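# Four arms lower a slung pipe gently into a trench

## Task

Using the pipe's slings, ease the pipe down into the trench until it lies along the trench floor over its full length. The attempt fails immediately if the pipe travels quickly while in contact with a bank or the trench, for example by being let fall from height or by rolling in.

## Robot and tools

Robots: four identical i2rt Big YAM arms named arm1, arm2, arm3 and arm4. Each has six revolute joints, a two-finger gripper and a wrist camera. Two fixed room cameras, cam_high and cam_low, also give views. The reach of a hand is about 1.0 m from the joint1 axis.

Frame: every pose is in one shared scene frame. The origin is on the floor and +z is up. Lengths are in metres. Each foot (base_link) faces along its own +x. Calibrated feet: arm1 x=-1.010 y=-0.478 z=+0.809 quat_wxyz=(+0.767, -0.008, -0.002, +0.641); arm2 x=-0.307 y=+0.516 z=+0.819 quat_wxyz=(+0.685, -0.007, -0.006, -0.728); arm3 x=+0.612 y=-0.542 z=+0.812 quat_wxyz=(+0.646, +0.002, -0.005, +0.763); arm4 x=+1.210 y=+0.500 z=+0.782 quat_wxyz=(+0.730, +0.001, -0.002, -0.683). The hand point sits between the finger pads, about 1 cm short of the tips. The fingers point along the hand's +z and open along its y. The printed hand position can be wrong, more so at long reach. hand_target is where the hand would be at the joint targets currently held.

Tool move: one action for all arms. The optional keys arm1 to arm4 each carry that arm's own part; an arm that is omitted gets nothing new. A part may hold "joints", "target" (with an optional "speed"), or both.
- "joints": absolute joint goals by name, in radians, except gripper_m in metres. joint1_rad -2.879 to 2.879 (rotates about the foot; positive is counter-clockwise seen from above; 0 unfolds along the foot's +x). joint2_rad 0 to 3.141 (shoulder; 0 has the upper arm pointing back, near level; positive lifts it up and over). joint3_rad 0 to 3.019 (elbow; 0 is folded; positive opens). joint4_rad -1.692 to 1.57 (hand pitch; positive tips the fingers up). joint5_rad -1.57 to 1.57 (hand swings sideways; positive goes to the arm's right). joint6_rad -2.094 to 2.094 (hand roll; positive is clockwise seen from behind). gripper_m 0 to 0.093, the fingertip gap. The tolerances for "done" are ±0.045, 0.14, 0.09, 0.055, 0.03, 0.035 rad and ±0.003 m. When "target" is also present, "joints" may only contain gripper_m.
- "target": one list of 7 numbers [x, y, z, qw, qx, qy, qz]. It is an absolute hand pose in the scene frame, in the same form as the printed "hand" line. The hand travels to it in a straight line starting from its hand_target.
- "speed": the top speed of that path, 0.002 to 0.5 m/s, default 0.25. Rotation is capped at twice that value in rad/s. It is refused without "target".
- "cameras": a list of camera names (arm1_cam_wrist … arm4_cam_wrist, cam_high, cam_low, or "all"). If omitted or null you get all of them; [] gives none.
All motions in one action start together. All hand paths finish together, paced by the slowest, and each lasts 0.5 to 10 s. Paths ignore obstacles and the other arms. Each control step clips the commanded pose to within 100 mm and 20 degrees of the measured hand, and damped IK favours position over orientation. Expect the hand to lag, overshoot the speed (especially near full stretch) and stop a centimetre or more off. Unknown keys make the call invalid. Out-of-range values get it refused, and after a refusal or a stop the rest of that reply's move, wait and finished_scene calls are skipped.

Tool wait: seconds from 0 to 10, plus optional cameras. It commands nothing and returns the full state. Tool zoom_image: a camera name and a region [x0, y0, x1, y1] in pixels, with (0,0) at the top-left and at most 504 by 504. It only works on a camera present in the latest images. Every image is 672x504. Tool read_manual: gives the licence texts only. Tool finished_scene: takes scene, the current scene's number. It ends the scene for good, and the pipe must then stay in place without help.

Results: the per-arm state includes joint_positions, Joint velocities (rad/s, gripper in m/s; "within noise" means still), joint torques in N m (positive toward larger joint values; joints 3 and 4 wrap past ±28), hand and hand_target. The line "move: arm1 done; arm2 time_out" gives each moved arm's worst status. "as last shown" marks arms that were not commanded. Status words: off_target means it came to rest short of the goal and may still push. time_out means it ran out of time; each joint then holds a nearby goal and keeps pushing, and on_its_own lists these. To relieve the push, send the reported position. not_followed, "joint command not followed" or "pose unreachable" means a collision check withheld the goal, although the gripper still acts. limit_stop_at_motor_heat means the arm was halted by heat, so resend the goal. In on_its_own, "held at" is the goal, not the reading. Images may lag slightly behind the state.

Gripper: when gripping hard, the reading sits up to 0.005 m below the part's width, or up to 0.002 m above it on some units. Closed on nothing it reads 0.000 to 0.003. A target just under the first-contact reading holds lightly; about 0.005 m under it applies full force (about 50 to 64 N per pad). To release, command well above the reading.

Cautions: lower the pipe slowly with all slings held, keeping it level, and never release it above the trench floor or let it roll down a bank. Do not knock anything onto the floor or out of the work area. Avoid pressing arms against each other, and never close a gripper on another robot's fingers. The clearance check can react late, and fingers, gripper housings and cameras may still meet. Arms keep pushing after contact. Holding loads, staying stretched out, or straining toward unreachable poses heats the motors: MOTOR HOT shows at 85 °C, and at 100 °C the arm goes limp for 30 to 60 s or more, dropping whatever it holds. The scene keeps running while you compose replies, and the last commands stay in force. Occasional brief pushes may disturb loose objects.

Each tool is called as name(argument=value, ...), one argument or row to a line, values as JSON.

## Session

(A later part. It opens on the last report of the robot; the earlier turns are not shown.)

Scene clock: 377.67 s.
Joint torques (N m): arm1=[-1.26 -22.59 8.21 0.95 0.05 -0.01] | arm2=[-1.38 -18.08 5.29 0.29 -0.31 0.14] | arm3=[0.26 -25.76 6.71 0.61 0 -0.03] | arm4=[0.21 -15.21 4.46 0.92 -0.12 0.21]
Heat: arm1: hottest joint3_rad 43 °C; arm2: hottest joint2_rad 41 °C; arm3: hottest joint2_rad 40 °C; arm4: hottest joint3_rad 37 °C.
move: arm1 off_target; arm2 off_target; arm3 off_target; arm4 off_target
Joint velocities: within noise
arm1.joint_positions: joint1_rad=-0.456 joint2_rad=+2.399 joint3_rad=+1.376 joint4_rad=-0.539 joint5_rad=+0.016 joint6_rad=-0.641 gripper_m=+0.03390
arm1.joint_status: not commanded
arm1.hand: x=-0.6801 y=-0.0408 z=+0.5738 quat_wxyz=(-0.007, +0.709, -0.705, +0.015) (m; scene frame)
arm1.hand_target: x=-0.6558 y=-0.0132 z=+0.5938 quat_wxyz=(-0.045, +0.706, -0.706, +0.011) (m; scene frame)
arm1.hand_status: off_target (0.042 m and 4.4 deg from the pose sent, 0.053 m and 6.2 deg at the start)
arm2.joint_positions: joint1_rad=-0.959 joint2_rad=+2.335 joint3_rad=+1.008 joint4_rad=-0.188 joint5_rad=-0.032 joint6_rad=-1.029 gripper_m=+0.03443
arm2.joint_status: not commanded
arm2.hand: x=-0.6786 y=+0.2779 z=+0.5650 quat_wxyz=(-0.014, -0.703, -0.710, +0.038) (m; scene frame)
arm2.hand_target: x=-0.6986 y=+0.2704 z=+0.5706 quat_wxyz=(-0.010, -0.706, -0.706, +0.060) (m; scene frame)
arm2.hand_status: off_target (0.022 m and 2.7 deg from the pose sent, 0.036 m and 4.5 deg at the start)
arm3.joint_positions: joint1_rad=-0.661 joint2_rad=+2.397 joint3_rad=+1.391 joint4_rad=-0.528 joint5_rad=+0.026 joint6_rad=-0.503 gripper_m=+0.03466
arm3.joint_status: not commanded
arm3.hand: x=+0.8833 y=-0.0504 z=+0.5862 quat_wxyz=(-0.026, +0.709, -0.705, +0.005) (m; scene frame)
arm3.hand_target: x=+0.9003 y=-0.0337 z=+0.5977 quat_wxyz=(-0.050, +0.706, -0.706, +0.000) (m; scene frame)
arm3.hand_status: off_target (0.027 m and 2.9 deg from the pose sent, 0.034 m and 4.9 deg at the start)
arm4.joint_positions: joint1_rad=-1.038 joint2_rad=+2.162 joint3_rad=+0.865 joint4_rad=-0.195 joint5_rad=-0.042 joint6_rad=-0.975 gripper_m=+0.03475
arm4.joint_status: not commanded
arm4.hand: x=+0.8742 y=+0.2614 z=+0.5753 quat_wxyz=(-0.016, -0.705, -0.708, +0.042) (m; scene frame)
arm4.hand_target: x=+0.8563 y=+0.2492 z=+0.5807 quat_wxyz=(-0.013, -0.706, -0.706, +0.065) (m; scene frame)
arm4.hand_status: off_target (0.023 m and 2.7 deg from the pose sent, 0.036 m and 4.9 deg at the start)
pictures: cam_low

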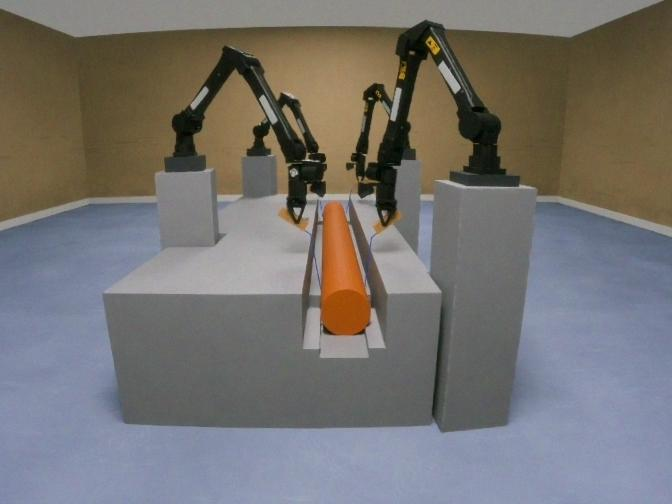

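move(
  arm1={"target": [-0.660, -0.055, 0.540, -0.045, 0.706, -0.706, 0.011], "speed": 0.05},
  arm2={"target": [-0.695, 0.270, 0.530, -0.010, -0.705, -0.705, 0.06], "speed": 0.05},
  arm3={"target": [0.895, -0.060, 0.540, -0.05, 0.706, -0.706, 0], "speed": 0.05},
  arm4={"target": [0.860, 0.260, 0.535, -0.013, -0.705, -0.705, 0.065], "speed": 0.05},
  cameras=["cam_low", "cam_high"],
)

zoom_image(
  camera="cam_low",
  region=[230, 140, 450, 370],
)

Scene clock: 388.70 s.
Joint torques (N m): arm1=[-1.44 -19.96 4.25 1.22 -0.11 -0.1] | arm2=[-1.14 -17.38 4.34 0.34 -0.25 0.19] | arm3=[0.5 -23.77 4.03 0.68 -0.08 -0.07] | arm4=[-0.32 -15.21 3.19 0.92 -0.11 0.01]
Heat: arm1: hottest joint3_rad 42 °C; arm2: hottest joint2_rad 40 °C; arm3: hottest joint2_rad 40 °C; arm4: hottest joint3_rad 36 °C.
move: arm1 off_target; arm2 off_target; arm3 done; arm4 off_target
Joint velocities: within noise
arm1.joint_positions: joint1_rad=-0.492 joint2_rad=+2.431 joint3_rad=+1.346 joint4_rad=-0.389 joint5_rad=+0.016 joint6_rad=-0.668 gripper_m=+0.03390
arm1.joint_status: not commanded
arm1.hand: x=-0.6593 y=-0.0470 z=+0.5535 quat_wxyz=(-0.051, +0.706, -0.707, +0.010) (m; scene frame)
arm1.hand_target: x=-0.6604 y=-0.0551 z=+0.5404 quat_wxyz=(-0.045, +0.706, -0.706, +0.011) (m; scene frame)
arm1.hand_status: off_target (0.016 m and 0.7 deg from the pose sent, 0.042 m and 4.4 deg at the start)
arm2.joint_positions: joint1_rad=-0.959 joint2_rad=+2.429 joint3_rad=+1.048 joint4_rad=-0.117 joint5_rad=-0.033 joint6_rad=-1.029 gripper_m=+0.03443
arm2.joint_status: not commanded
arm2.hand: x=-0.6818 y=+0.2752 z=+0.5304 quat_wxyz=(-0.013, -0.703, -0.710, +0.046) (m; scene frame)
arm2.hand_target: x=-0.6947 y=+0.2702 z=+0.5303 quat_wxyz=(-0.010, -0.706, -0.706, +0.060) (m; scene frame)
arm2.hand_status: off_target (0.014 m and 1.8 deg from the pose sent, 0.039 m and 2.7 deg at the start)
arm3.joint_positions: joint1_rad=-0.678 joint2_rad=+2.471 joint3_rad=+1.379 joint4_rad=-0.393 joint5_rad=+0.027 joint6_rad=-0.516 gripper_m=+0.03466
arm3.joint_status: not commanded
arm3.hand: x=+0.8909 y=-0.0564 z=+0.5461 quat_wxyz=(-0.049, +0.707, -0.706, -0.001) (m; scene frame)
arm3.hand_target: x=+0.8949 y=-0.0600 z=+0.5402 quat_wxyz=(-0.050, +0.706, -0.706, +0.000) (m; scene frame)
arm3.hand_status: done (0.008 m and 0.2 deg from the pose sent, 0.049 m and 2.9 deg at the start)
arm4.joint_positions: joint1_rad=-1.046 joint2_rad=+2.282 joint3_rad=+0.884 joint4_rad=-0.084 joint5_rad=-0.044 joint6_rad=-0.975 gripper_m=+0.03475
arm4.joint_status: not commanded
arm4.hand: x=+0.8760 y=+0.2661 z=+0.5330 quat_wxyz=(-0.016, -0.707, -0.705, +0.047) (m; scene frame)
arm4.hand_target: x=+0.8601 y=+0.2600 z=+0.5355 quat_wxyz=(-0.013, -0.705, -0.706, +0.065) (m; scene frame)
arm4.hand_status: off_target (0.017 m and 2.1 deg from the pose sent, 0.043 m and 2.7 deg at the start)
pictures: cam_high, cam_low

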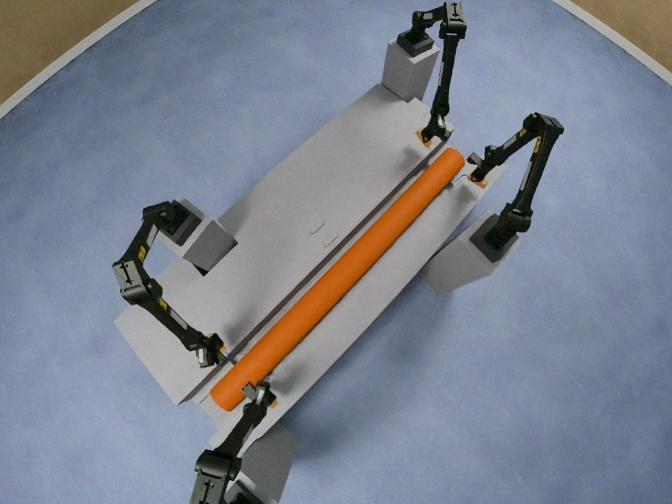

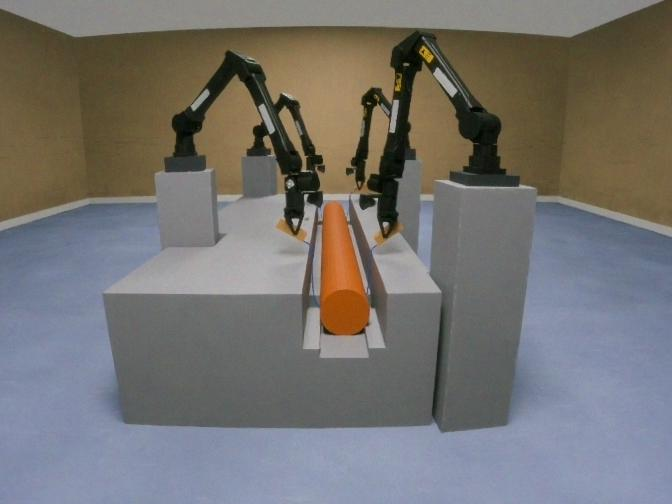

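Scaled by 2.191.

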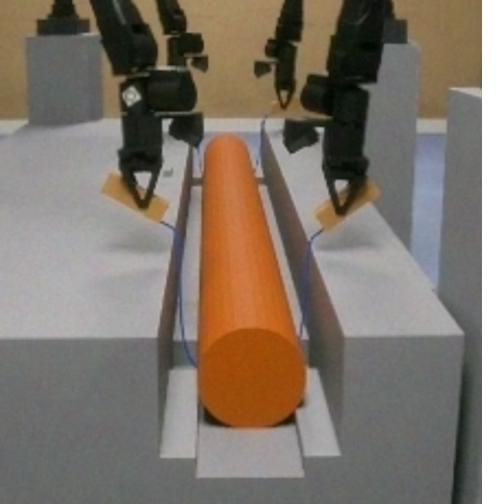

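move(
  arm1={"target": [-0.662, -0.103, 0.480, -0.045, 0.706, -0.706, 0.011], "speed": 0.06},
  arm2={"target": [-0.693, 0.272, 0.492, -0.010, -0.705, -0.705, 0.06], "speed": 0.06},
  arm3={"target": [0.889, -0.098, 0.486, -0.05, 0.706, -0.706, 0], "speed": 0.06},
  arm4={"target": [0.864, 0.270, 0.494, -0.013, -0.705, -0.705, 0.065], "speed": 0.06},
  cameras=["cam_low", "cam_high"],
)

zoom_image(
  camera="cam_low",
  region=[230, 140, 450, 370],
)

Scene clock: 395.67 s.
Joint torques (N m): arm1=[-0.09 -17.85 2.85 1.2 0.01 -0.11] | arm2=[-1.26 -17.67 3.6 0.23 -0.26 0.15] | arm3=[0.38 -21.95 2.88 0.84 -0.11 -0.03] | arm4=[-0.21 -12.1 3.12 1.52 0.24 0.12]
Heat: arm1: hottest joint3_rad 41 °C; arm2: hottest joint2_rad 39 °C; arm3: hottest joint2_rad 40 °C; arm4: hottest joint3_rad 36 °C.
move: arm1 off_target; arm2 off_target; arm3 off_target; arm4 off_target
Joint velocities: within noise
arm1.joint_positions: joint1_rad=-0.548 joint2_rad=+2.534 joint3_rad=+1.298 joint4_rad=-0.228 joint5_rad=+0.010 joint6_rad=-0.723 gripper_m=+0.03390
arm1.joint_status: not commanded
arm1.hand: x=-0.6571 y=-0.0910 z=+0.4958 quat_wxyz=(-0.055, +0.705, -0.707, +0.010) (m; scene frame)
arm1.hand_target: x=-0.6623 y=-0.1030 z=+0.4807 quat_wxyz=(-0.045, +0.706, -0.706, +0.011) (m; scene frame)
arm1.hand_status: off_target (0.020 m and 1.2 deg from the pose sent, 0.092 m and 0.7 deg at the start)
arm2.joint_positions: joint1_rad=-0.959 joint2_rad=+2.530 joint3_rad=+1.096 joint4_rad=-0.062 joint5_rad=-0.033 joint6_rad=-1.029 gripper_m=+0.03443
arm2.joint_status: not commanded
arm2.hand: x=-0.6809 y=+0.2751 z=+0.4931 quat_wxyz=(-0.012, -0.703, -0.710, +0.047) (m; scene frame)
arm2.hand_target: x=-0.6929 y=+0.2721 z=+0.4923 quat_wxyz=(-0.010, -0.706, -0.706, +0.060) (m; scene frame)
arm2.hand_status: off_target (0.013 m and 1.6 deg from the pose sent, 0.040 m and 1.8 deg at the start)
arm3.joint_positions: joint1_rad=-0.705 joint2_rad=+2.551 joint3_rad=+1.328 joint4_rad=-0.249 joint5_rad=+0.025 joint6_rad=-0.545 gripper_m=+0.03466
arm3.joint_status: not commanded
arm3.hand: x=+0.8885 y=-0.0882 z=+0.4985 quat_wxyz=(-0.055, +0.708, -0.704, -0.002) (m; scene frame)
arm3.hand_target: x=+0.8887 y=-0.0980 z=+0.4865 quat_wxyz=(-0.050, +0.706, -0.706, +0.000) (m; scene frame)
arm3.hand_status: off_target (0.016 m and 0.7 deg from the pose sent, 0.073 m and 0.2 deg at the start)
arm4.joint_positions: joint1_rad=-1.064 joint2_rad=+2.360 joint3_rad=+0.902 joint4_rad=-0.009 joint5_rad=-0.056 joint6_rad=-0.999 gripper_m=+0.03475
arm4.joint_status: not commanded
arm4.hand: x=+0.8740 y=+0.2708 z=+0.5062 quat_wxyz=(-0.019, -0.705, -0.707, +0.056) (m; scene frame)
arm4.hand_target: x=+0.8644 y=+0.2702 z=+0.4947 quat_wxyz=(-0.013, -0.706, -0.706, +0.065) (m; scene frame)
arm4.hand_status: off_target (0.016 m and 1.3 deg from the pose sent, 0.041 m and 2.1 deg at the start)
pictures: cam_high, cam_low

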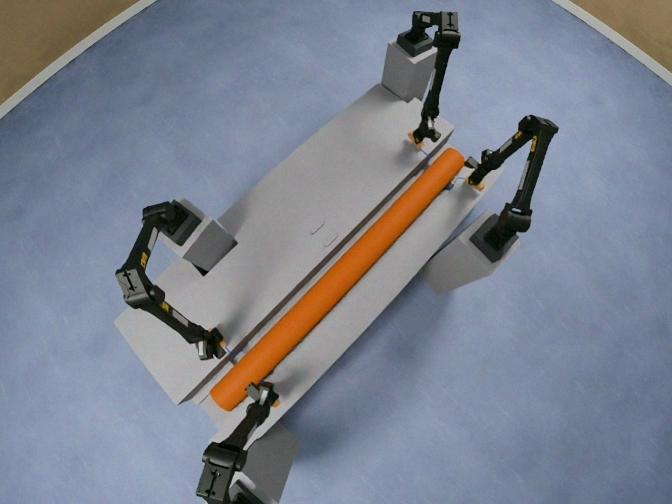

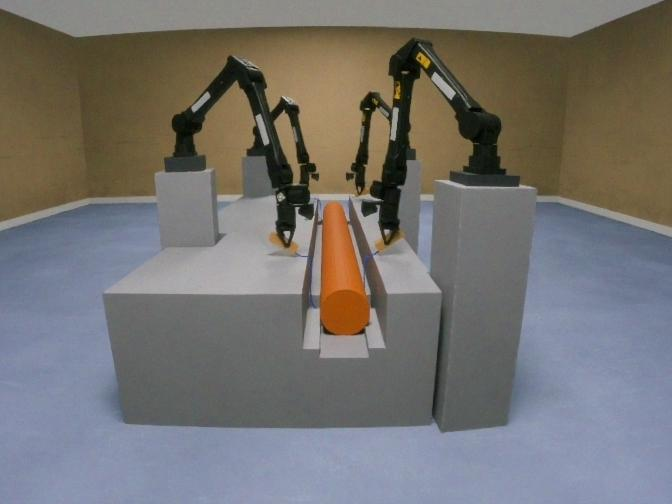

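Scaled by 2.191.

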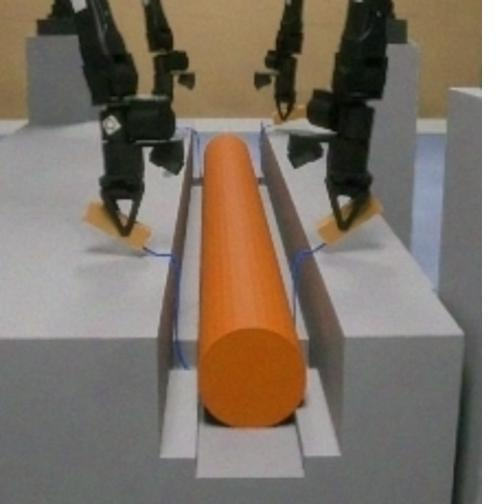

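move(
  arm1={"target": [-0.662, -0.103, 0.463, -0.045, 0.706, -0.706, 0.011], "speed": 0.04},
  arm2={"target": [-0.693, 0.272, 0.478, -0.010, -0.705, -0.705, 0.06], "speed": 0.04},
  arm3={"target": [0.889, -0.098, 0.466, -0.05, 0.706, -0.706, 0], "speed": 0.04},
  arm4={"target": [0.864, 0.272, 0.485, -0.013, -0.705, -0.705, 0.065], "speed": 0.04},
  cameras=["cam_low", "arm4_cam_wrist", "arm3_cam_wrist"],
)

zoom_image(
  camera="cam_low",
  region=[250, 190, 420, 290],
)

Scene clock: 400.13 s.
Joint torques (N m): arm1=[-1.14 -15.27 4.3 1.8 0.03 -0.08] | arm2=[-1.2 -16.26 4.1 0.46 -0.22 0.15] | arm3=[0.38 -18.2 4.55 1.55 -0.11 0.03] | arm4=[-0.09 -10.58 3.67 1.85 0.4 0.16]
Heat: arm1: hottest joint3_rad 40 °C; arm2: hottest joint2_rad 39 °C; arm3: hottest joint2_rad 40 °C; arm4: hottest joint3_rad 35 °C.
move: arm1 off_target; arm2 off_target; arm3 off_target; arm4 off_target
Joint velocities: within noise
arm1.joint_positions: joint1_rad=-0.549 joint2_rad=+2.537 joint3_rad=+1.298 joint4_rad=-0.224 joint5_rad=+0.009 joint6_rad=-0.728 gripper_m=+0.03390
arm1.joint_status: not commanded
arm1.hand: x=-0.6570 y=-0.0916 z=+0.4944 quat_wxyz=(-0.056, +0.707, -0.705, +0.010) (m; scene frame)
arm1.hand_target: x=-0.6633 y=-0.1042 z=+0.4650 quat_wxyz=(-0.045, +0.706, -0.706, +0.011) (m; scene frame)
arm1.hand_status: off_target (0.034 m and 1.3 deg from the pose sent, 0.035 m and 1.2 deg at the start)
arm2.joint_positions: joint1_rad=-0.959 joint2_rad=+2.550 joint3_rad=+1.111 joint4_rad=-0.050 joint5_rad=-0.034 joint6_rad=-1.029 gripper_m=+0.03443
arm2.joint_status: not commanded
arm2.hand: x=-0.6837 y=+0.2733 z=+0.4861 quat_wxyz=(-0.012, -0.703, -0.709, +0.051) (m; scene frame)
arm2.hand_target: x=-0.6928 y=+0.2721 z=+0.4785 quat_wxyz=(-0.010, -0.706, -0.706, +0.060) (m; scene frame)
arm2.hand_status: off_target (0.012 m and 1.2 deg from the pose sent, 0.020 m and 1.6 deg at the start)
arm3.joint_positions: joint1_rad=-0.706 joint2_rad=+2.554 joint3_rad=+1.328 joint4_rad=-0.244 joint5_rad=+0.025 joint6_rad=-0.550 gripper_m=+0.03466
arm3.joint_status: not commanded
arm3.hand: x=+0.8889 y=-0.0886 z=+0.4971 quat_wxyz=(-0.056, +0.709, -0.703, -0.002) (m; scene frame)
arm3.hand_target: x=+0.8880 y=-0.0995 z=+0.4679 quat_wxyz=(-0.050, +0.706, -0.706, +0.000) (m; scene frame)
arm3.hand_status: off_target (0.032 m and 0.9 deg from the pose sent, 0.034 m and 0.7 deg at the start)
arm4.joint_positions: joint1_rad=-1.071 joint2_rad=+2.367 joint3_rad=+0.902 joint4_rad=-0.001 joint5_rad=-0.061 joint6_rad=-1.008 gripper_m=+0.03475
arm4.joint_status: not commanded
arm4.hand: x=+0.8735 y=+0.2729 z=+0.5038 quat_wxyz=(-0.021, -0.704, -0.708, +0.057) (m; scene frame)
arm4.hand_target: x=+0.8649 y=+0.2724 z=+0.4862 quat_wxyz=(-0.013, -0.705, -0.706, +0.065) (m; scene frame)
arm4.hand_status: off_target (0.021 m and 1.3 deg from the pose sent, 0.024 m and 1.3 deg at the start)
pictures: arm3_cam_wrist, arm4_cam_wrist, cam_low

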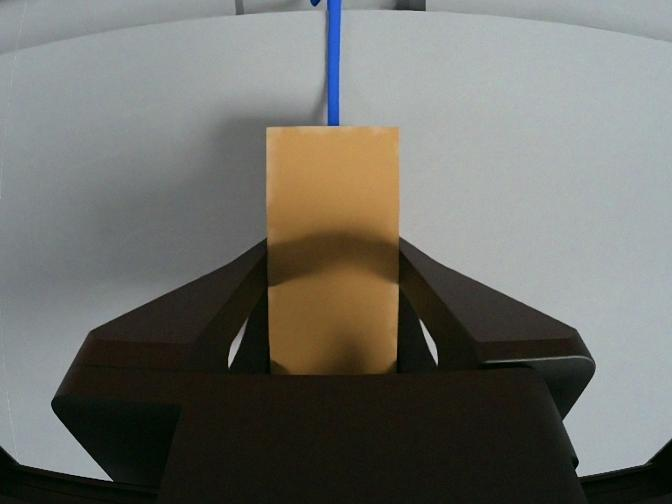

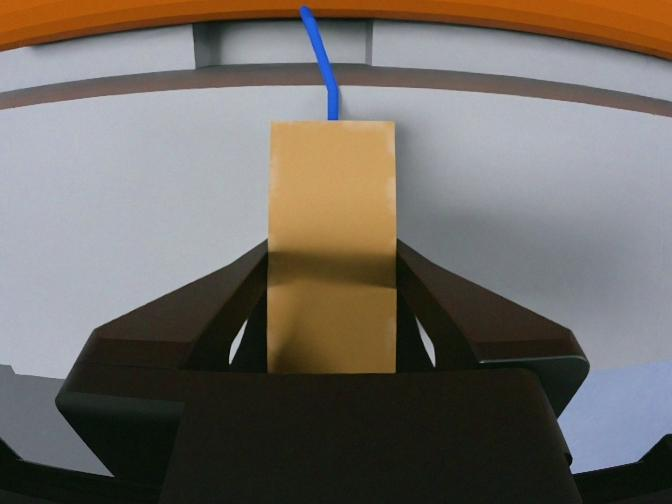

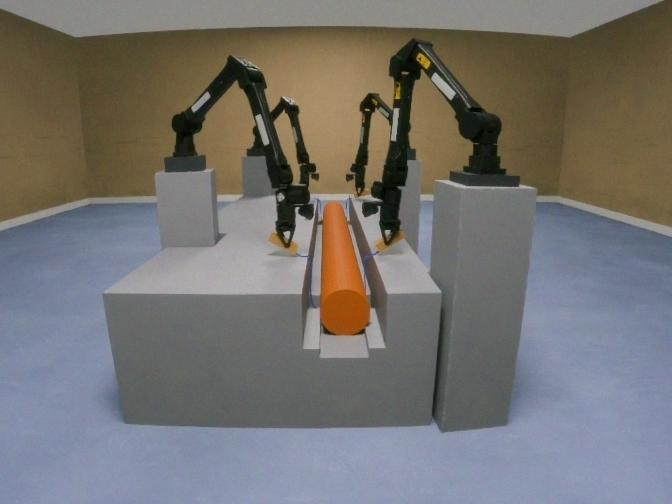

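Scaled by 2.965.

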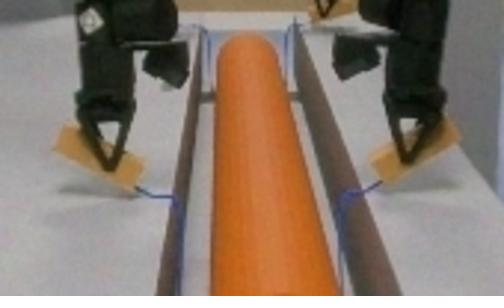

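move(
  arm1={"target": [-0.662, -0.100, 0.460, -0.183, 0.683, -0.683, -0.183], "speed": 0.1},
  arm2={"target": [-0.693, 0.272, 0.468, -0.183, -0.683, -0.683, 0.183], "speed": 0.1},
  arm3={"target": [0.889, -0.096, 0.462, -0.183, 0.683, -0.683, -0.183], "speed": 0.1},
  arm4={"target": [0.864, 0.274, 0.470, -0.183, -0.683, -0.683, 0.183], "speed": 0.1},
  cameras=["cam_low", "arm4_cam_wrist", "arm3_cam_wrist"],
)

zoom_image(
  camera="cam_low",
  region=[250, 190, 420, 290],
)

Scene clock: 410.40 s.
Joint torques (N m): arm1=[-1.38 -15.44 2.35 2.18 -0.35 -0.16] | arm2=[-1.49 -15.03 2.17 1.17 -0.6 -0.12] | arm3=[0.67 -20.54 1.36 1.32 -0.49 -0.06] | arm4=[0.21 -13.22 1.46 1.06 0.03 0.01]
Heat: arm1: hottest joint2_rad 38 °C; arm2: hottest joint2_rad 39 °C; arm3: hottest joint2_rad 38 °C; arm4: hottest joint3_rad 34 °C.
move: arm1 off_target; arm2 off_target; arm3 off_target; arm4 done
Joint velocities: within noise
arm1.joint_positions: joint1_rad=-0.678 joint2_rad=+2.610 joint3_rad=+1.179 joint4_rad=+0.224 joint5_rad=-0.404 joint6_rad=-0.776 gripper_m=+0.03390
arm1.joint_status: not commanded
arm1.hand: x=-0.6575 y=-0.0905 z=+0.4792 quat_wxyz=(-0.185, +0.682, -0.683, -0.184) (m; scene frame)
arm1.hand_target: x=-0.6626 y=-0.1004 z=+0.4608 quat_wxyz=(-0.183, +0.683, -0.683, -0.183) (m; scene frame)
arm1.hand_status: off_target (0.022 m and 0.3 deg from the pose sent, 0.036 m and 26.8 deg at the start)
arm2.joint_positions: joint1_rad=-1.115 joint2_rad=+2.617 joint3_rad=+1.106 joint4_rad=+0.137 joint5_rad=-0.464 joint6_rad=-1.116 gripper_m=+0.03443
arm2.joint_status: not commanded
arm2.hand: x=-0.6942 y=+0.2662 z=+0.4812 quat_wxyz=(-0.186, -0.688, -0.679, +0.177) (m; scene frame)
arm2.hand_target: x=-0.6926 y=+0.2721 z=+0.4685 quat_wxyz=(-0.183, -0.683, -0.683, +0.183) (m; scene frame)
arm2.hand_status: off_target (0.014 m and 1.1 deg from the pose sent, 0.020 m and 25.1 deg at the start)
arm3.joint_positions: joint1_rad=-0.816 joint2_rad=+2.644 joint3_rad=+1.185 joint4_rad=+0.321 joint5_rad=-0.304 joint6_rad=-0.582 gripper_m=+0.03466
arm3.joint_status: not commanded
arm3.hand: x=+0.8930 y=-0.0869 z=+0.4730 quat_wxyz=(-0.189, +0.682, -0.682, -0.184) (m; scene frame)
arm3.hand_target: x=+0.8889 y=-0.0961 z=+0.4623 quat_wxyz=(-0.183, +0.683, -0.683, -0.183) (m; scene frame)
arm3.hand_status: off_target (0.015 m and 0.7 deg from the pose sent, 0.036 m and 25.6 deg at the start)
arm4.joint_positions: joint1_rad=-1.252 joint2_rad=+2.507 joint3_rad=+0.909 joint4_rad=+0.236 joint5_rad=-0.486 joint6_rad=-1.123 gripper_m=+0.03476
arm4.joint_status: not commanded
arm4.hand: x=+0.8669 y=+0.2733 z=+0.4786 quat_wxyz=(-0.189, -0.686, -0.679, +0.180) (m; scene frame)
arm4.hand_target: x=+0.8642 y=+0.2742 z=+0.4702 quat_wxyz=(-0.183, -0.683, -0.683, +0.183) (m; scene frame)
arm4.hand_status: done (0.009 m and 1.0 deg from the pose sent, 0.035 m and 23.8 deg at the start)
pictures: arm3_cam_wrist, arm4_cam_wrist, cam_low

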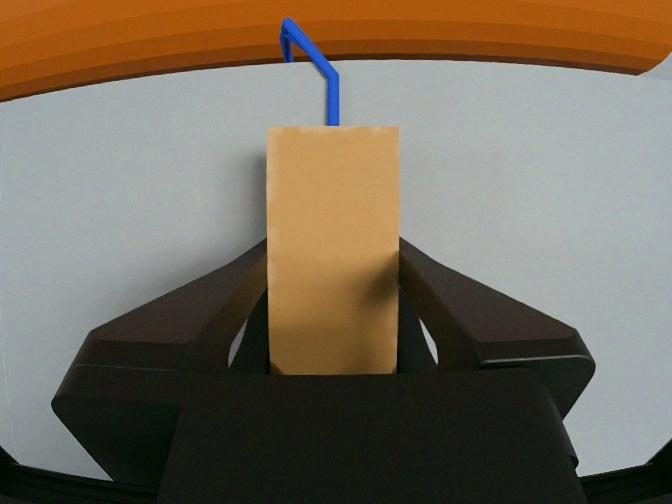

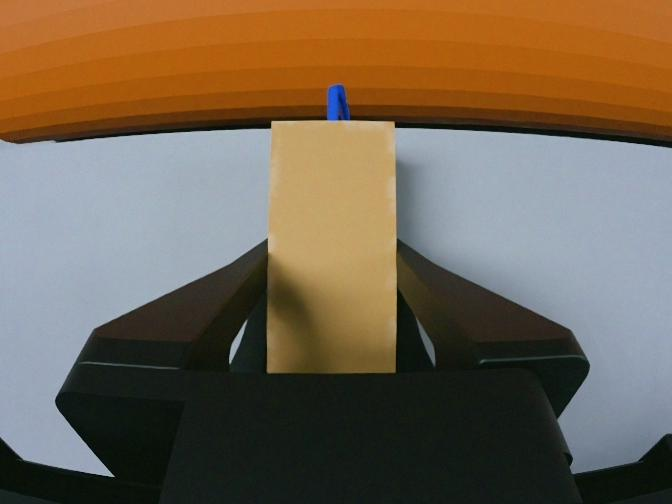

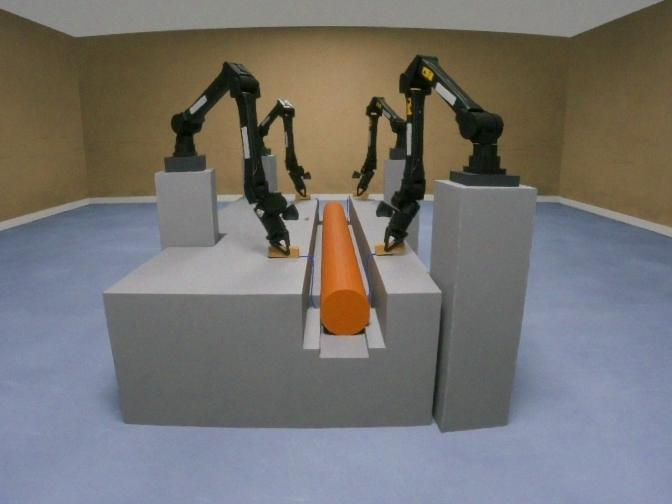

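Scaled by 2.965.

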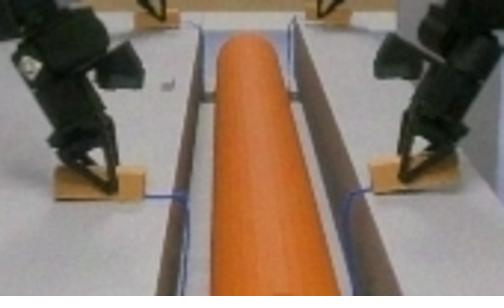

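move(
  arm1={"joints": {"gripper_m": 0.07}},
  arm2={"joints": {"gripper_m": 0.07}},
  arm3={"joints": {"gripper_m": 0.07}},
  arm4={"joints": {"gripper_m": 0.07}},
  cameras=["arm1_cam_wrist", "arm2_cam_wrist", "arm3_cam_wrist", "arm4_cam_wrist"],
)

Scene clock: 413.90 s.
Joint torques (N m): arm1=[-1.55 -17.2 2.25 1.73 -0.37 -0.07] | arm2=[-1.44 -17.55 1.73 0.53 -0.58 0.1] | arm3=[0.79 -20.6 1.43 1.28 -0.49 -0.07] | arm4=[0.26 -14.97 0.66 1.03 -0.2 0.01]
Heat: arm1: hottest joint2_rad 38 °C; arm2: hottest joint2_rad 38 °C; arm3: hottest joint2_rad 38 °C; arm4: hottest joint3_rad 34 °C.
move: arm1 done; arm2 done; arm3 done; arm4 done
Joint velocities: within noise
arm1.joint_positions: joint1_rad=-0.678 joint2_rad=+2.622 joint3_rad=+1.179 joint4_rad=+0.236 joint5_rad=-0.404 joint6_rad=-0.777 gripper_m=+0.06993
arm1.joint_status: all done
arm1.hand: x=-0.6603 y=-0.0931 z=+0.4736 quat_wxyz=(-0.185, +0.683, -0.683, -0.184) (m; scene frame)
arm1.hand_target: x=-0.6626 y=-0.1004 z=+0.4610 quat_wxyz=(-0.183, +0.683, -0.683, -0.183) (m; scene frame)
arm1.hand_status: not commanded
arm2.joint_positions: joint1_rad=-1.115 joint2_rad=+2.645 joint3_rad=+1.108 joint4_rad=+0.153 joint5_rad=-0.465 joint6_rad=-1.132 gripper_m=+0.06996
arm2.joint_status: all done
arm2.hand: x=-0.6864 y=+0.2691 z=+0.4702 quat_wxyz=(-0.187, -0.683, -0.684, +0.174) (m; scene frame)
arm2.hand_target: x=-0.6927 y=+0.2720 z=+0.4685 quat_wxyz=(-0.183, -0.683, -0.683, +0.183) (m; scene frame)
arm2.hand_status: not commanded
arm3.joint_positions: joint1_rad=-0.816 joint2_rad=+2.645 joint3_rad=+1.185 joint4_rad=+0.321 joint5_rad=-0.304 joint6_rad=-0.582 gripper_m=+0.06993
arm3.joint_status: all done
arm3.hand: x=+0.8926 y=-0.0873 z=+0.4724 quat_wxyz=(-0.188, +0.682, -0.682, -0.184) (m; scene frame)
arm3.hand_target: x=+0.8888 y=-0.0962 z=+0.4623 quat_wxyz=(-0.183, +0.683, -0.683, -0.183) (m; scene frame)
arm3.hand_status: not commanded
arm4.joint_positions: joint1_rad=-1.252 joint2_rad=+2.526 joint3_rad=+0.918 joint4_rad=+0.236 joint5_rad=-0.480 joint6_rad=-1.124 gripper_m=+0.06991
arm4.joint_status: all done
arm4.hand: x=+0.8696 y=+0.2754 z=+0.4708 quat_wxyz=(-0.188, -0.688, -0.679, +0.174) (m; scene frame)
arm4.hand_target: x=+0.8640 y=+0.2741 z=+0.4703 quat_wxyz=(-0.183, -0.683, -0.683, +0.183) (m; scene frame)
arm4.hand_status: not commanded
pictures: arm1_cam_wrist, arm2_cam_wrist, arm3_cam_wrist, arm4_cam_wrist

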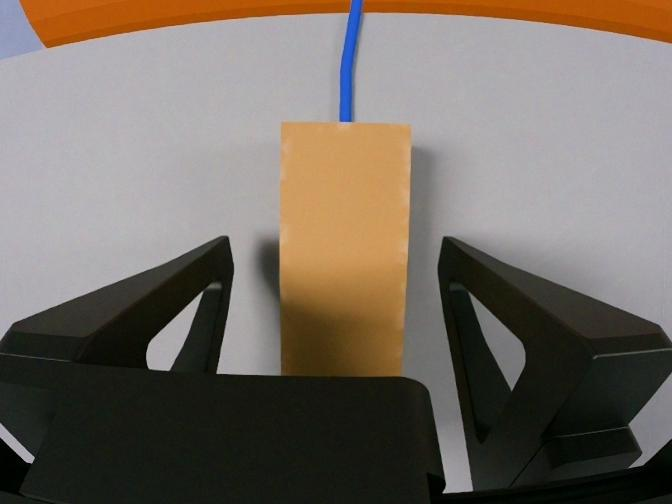

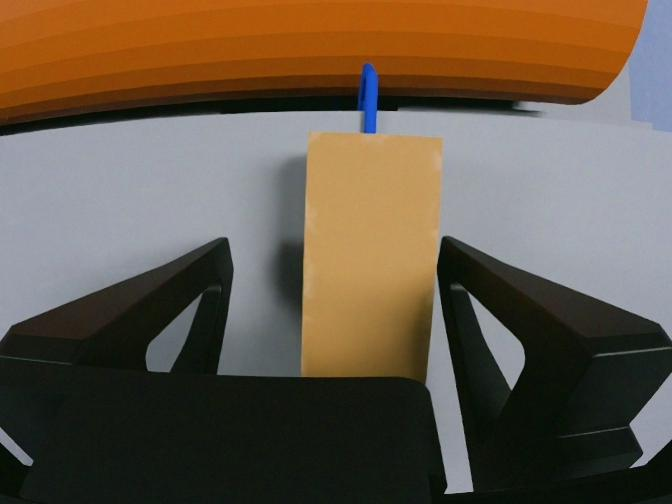

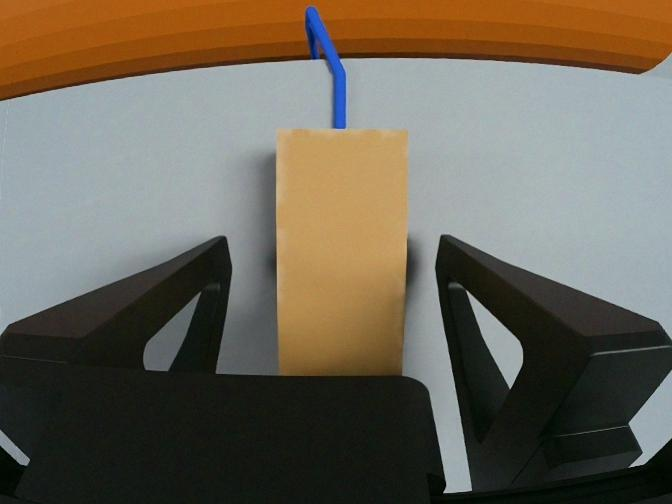

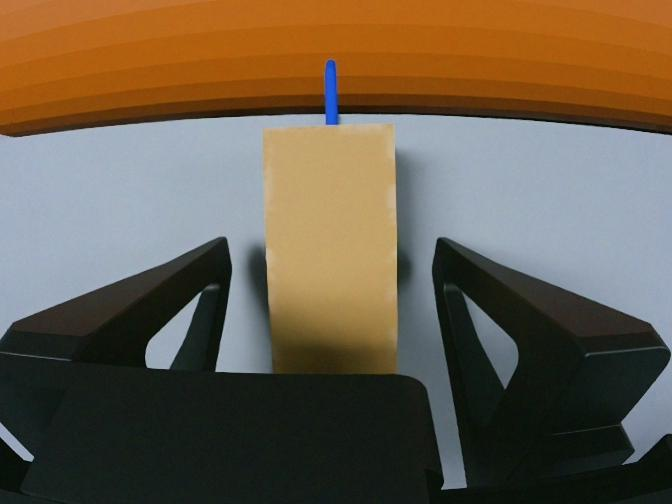

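move(
  arm1={"target": [-0.662, -0.18, 0.62, -0.183, 0.683, -0.683, -0.183], "speed": 0.15, "joints": {"gripper_m": 0.09}},
  arm2={"target": [-0.690, 0.35, 0.62, -0.183, -0.683, -0.683, 0.183], "speed": 0.15, "joints": {"gripper_m": 0.09}},
  arm3={"target": [0.889, -0.18, 0.62, -0.183, 0.683, -0.683, -0.183], "speed": 0.15, "joints": {"gripper_m": 0.09}},
  arm4={"target": [0.865, 0.35, 0.62, -0.183, -0.683, -0.683, 0.183], "speed": 0.15, "joints": {"gripper_m": 0.09}},
  cameras=["cam_low", "cam_high", "arm1_cam_wrist", "arm2_cam_wrist", "arm3_cam_wrist", "arm4_cam_wrist"],
)

zoom_image(
  camera="cam_low",
  region=[270, 280, 420, 370],
)

Scene clock: 419.53 s.
Joint torques (N m): arm1=[-0.03 -16.56 2.37 0.61 -0.4 -0.13] | arm2=[-1.38 -15.85 2.35 -0.62 -0.59 0.03] | arm3=[0.79 -18.78 2.02 0.34 -0.56 -0.08] | arm4=[0.03 -13.63 1.65 -0.06 -0.4 0]
Heat: arm1: hottest joint2_rad 38 °C; arm2: hottest joint2_rad 38 °C; arm3: hottest joint2_rad 38 °C; arm4: hottest joint3_rad 34 °C.
move: arm1 done; arm2 done; arm3 done; arm4 done
Joint velocities: within noise
arm1.joint_positions: joint1_rad=-0.838 joint2_rad=+2.194 joint3_rad=+0.860 joint4_rad=+0.064 joint5_rad=-0.453 joint6_rad=-0.940 gripper_m=+0.08990
arm1.joint_status: all done
arm1.hand: x=-0.6601 y=-0.1767 z=+0.6196 quat_wxyz=(-0.187, +0.682, -0.683, -0.182) (m; scene frame)
arm1.hand_target: x=-0.6621 y=-0.1801 z=+0.6199 quat_wxyz=(-0.183, +0.683, -0.683, -0.183) (m; scene frame)
arm1.hand_status: done (0.004 m and 0.5 deg from the pose sent, 0.170 m and 0.2 deg at the start)
arm2.joint_positions: joint1_rad=-1.294 joint2_rad=+2.209 joint3_rad=+0.858 joint4_rad=-0.091 joint5_rad=-0.494 joint6_rad=-1.329 gripper_m=+0.08992
arm2.joint_status: all done
arm2.hand: x=-0.6943 y=+0.3450 z=+0.6209 quat_wxyz=(-0.179, -0.681, -0.685, +0.188) (m; scene frame)
arm2.hand_target: x=-0.6900 y=+0.3498 z=+0.6200 quat_wxyz=(-0.183, -0.683, -0.683, +0.183) (m; scene frame)
arm2.hand_status: done (0.007 m and 0.8 deg from the pose sent, 0.170 m and 1.1 deg at the start)
arm3.joint_positions: joint1_rad=-0.946 joint2_rad=+2.197 joint3_rad=+0.797 joint4_rad=+0.213 joint5_rad=-0.354 joint6_rad=-0.708 gripper_m=+0.08990
arm3.joint_status: all done
arm3.hand: x=+0.8887 y=-0.1781 z=+0.6194 quat_wxyz=(-0.185, +0.682, -0.684, -0.183) (m; scene frame)
arm3.hand_target: x=+0.8890 y=-0.1799 z=+0.6201 quat_wxyz=(-0.183, +0.683, -0.683, -0.183) (m; scene frame)
arm3.hand_status: done (0.002 m and 0.3 deg from the pose sent, 0.174 m and 0.6 deg at the start)
arm4.joint_positions: joint1_rad=-1.448 joint2_rad=+2.062 joint3_rad=+0.712 joint4_rad=-0.103 joint5_rad=-0.508 joint6_rad=-1.345 gripper_m=+0.08989
arm4.joint_status: all done
arm4.hand: x=+0.8623 y=+0.3484 z=+0.6178 quat_wxyz=(-0.181, -0.686, -0.680, +0.184) (m; scene frame)
arm4.hand_target: x=+0.8649 y=+0.3500 z=+0.6200 quat_wxyz=(-0.183, -0.683, -0.683, +0.183) (m; scene frame)
arm4.hand_status: done (0.004 m and 0.5 deg from the pose sent, 0.167 m and 1.4 deg at the start)
pictures: arm1_cam_wrist, arm2_cam_wrist, arm3_cam_wrist, arm4_cam_wrist, cam_high, cam_low

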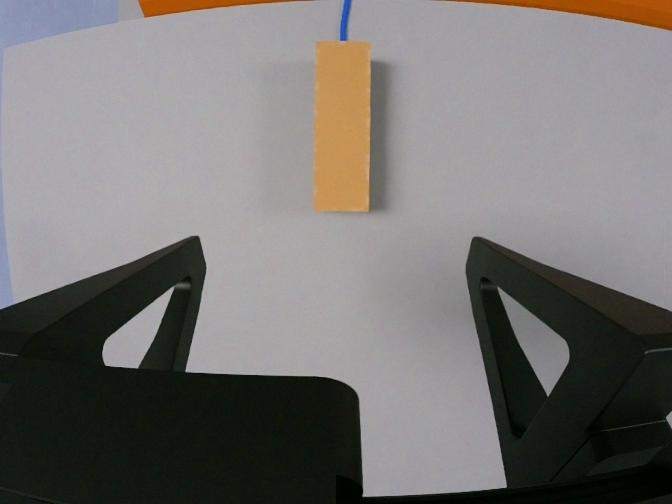

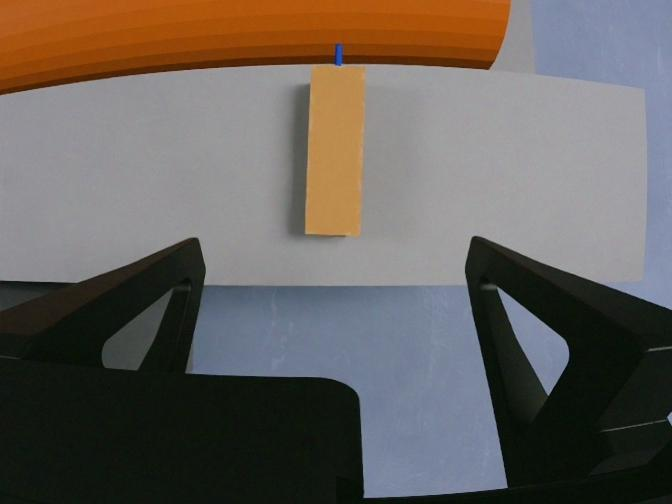

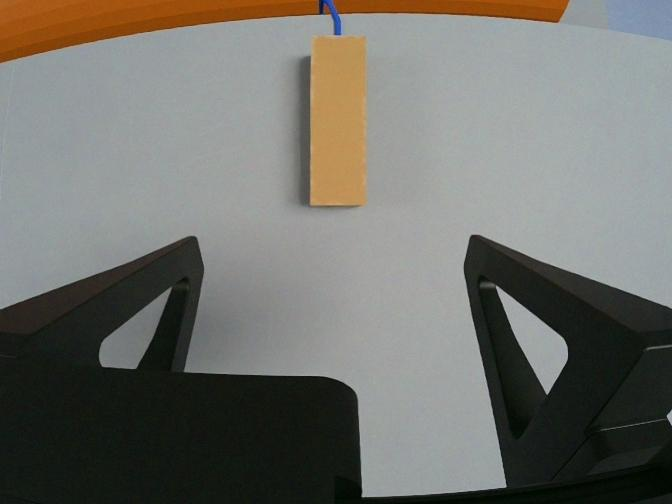

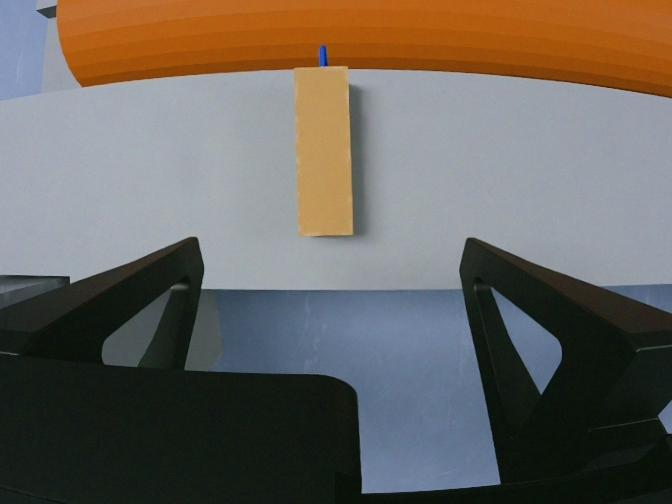

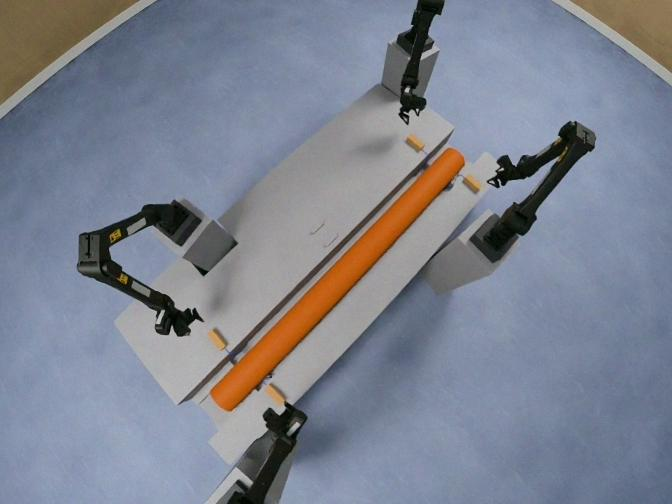

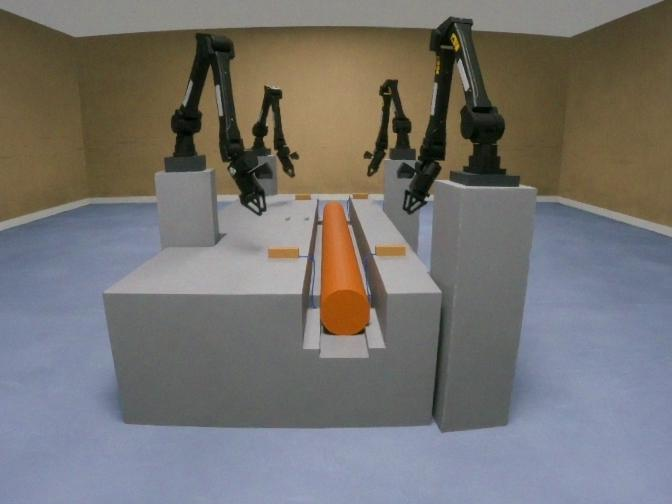

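Scaled by 3.360.

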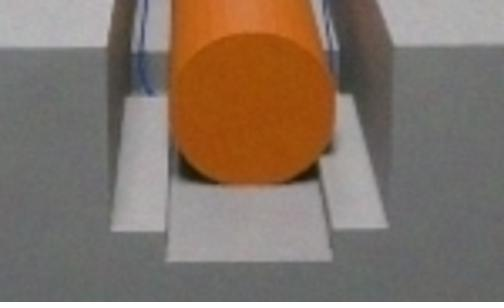

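finished_scene(
  scene=1,
)

The scene is finished: the task was done.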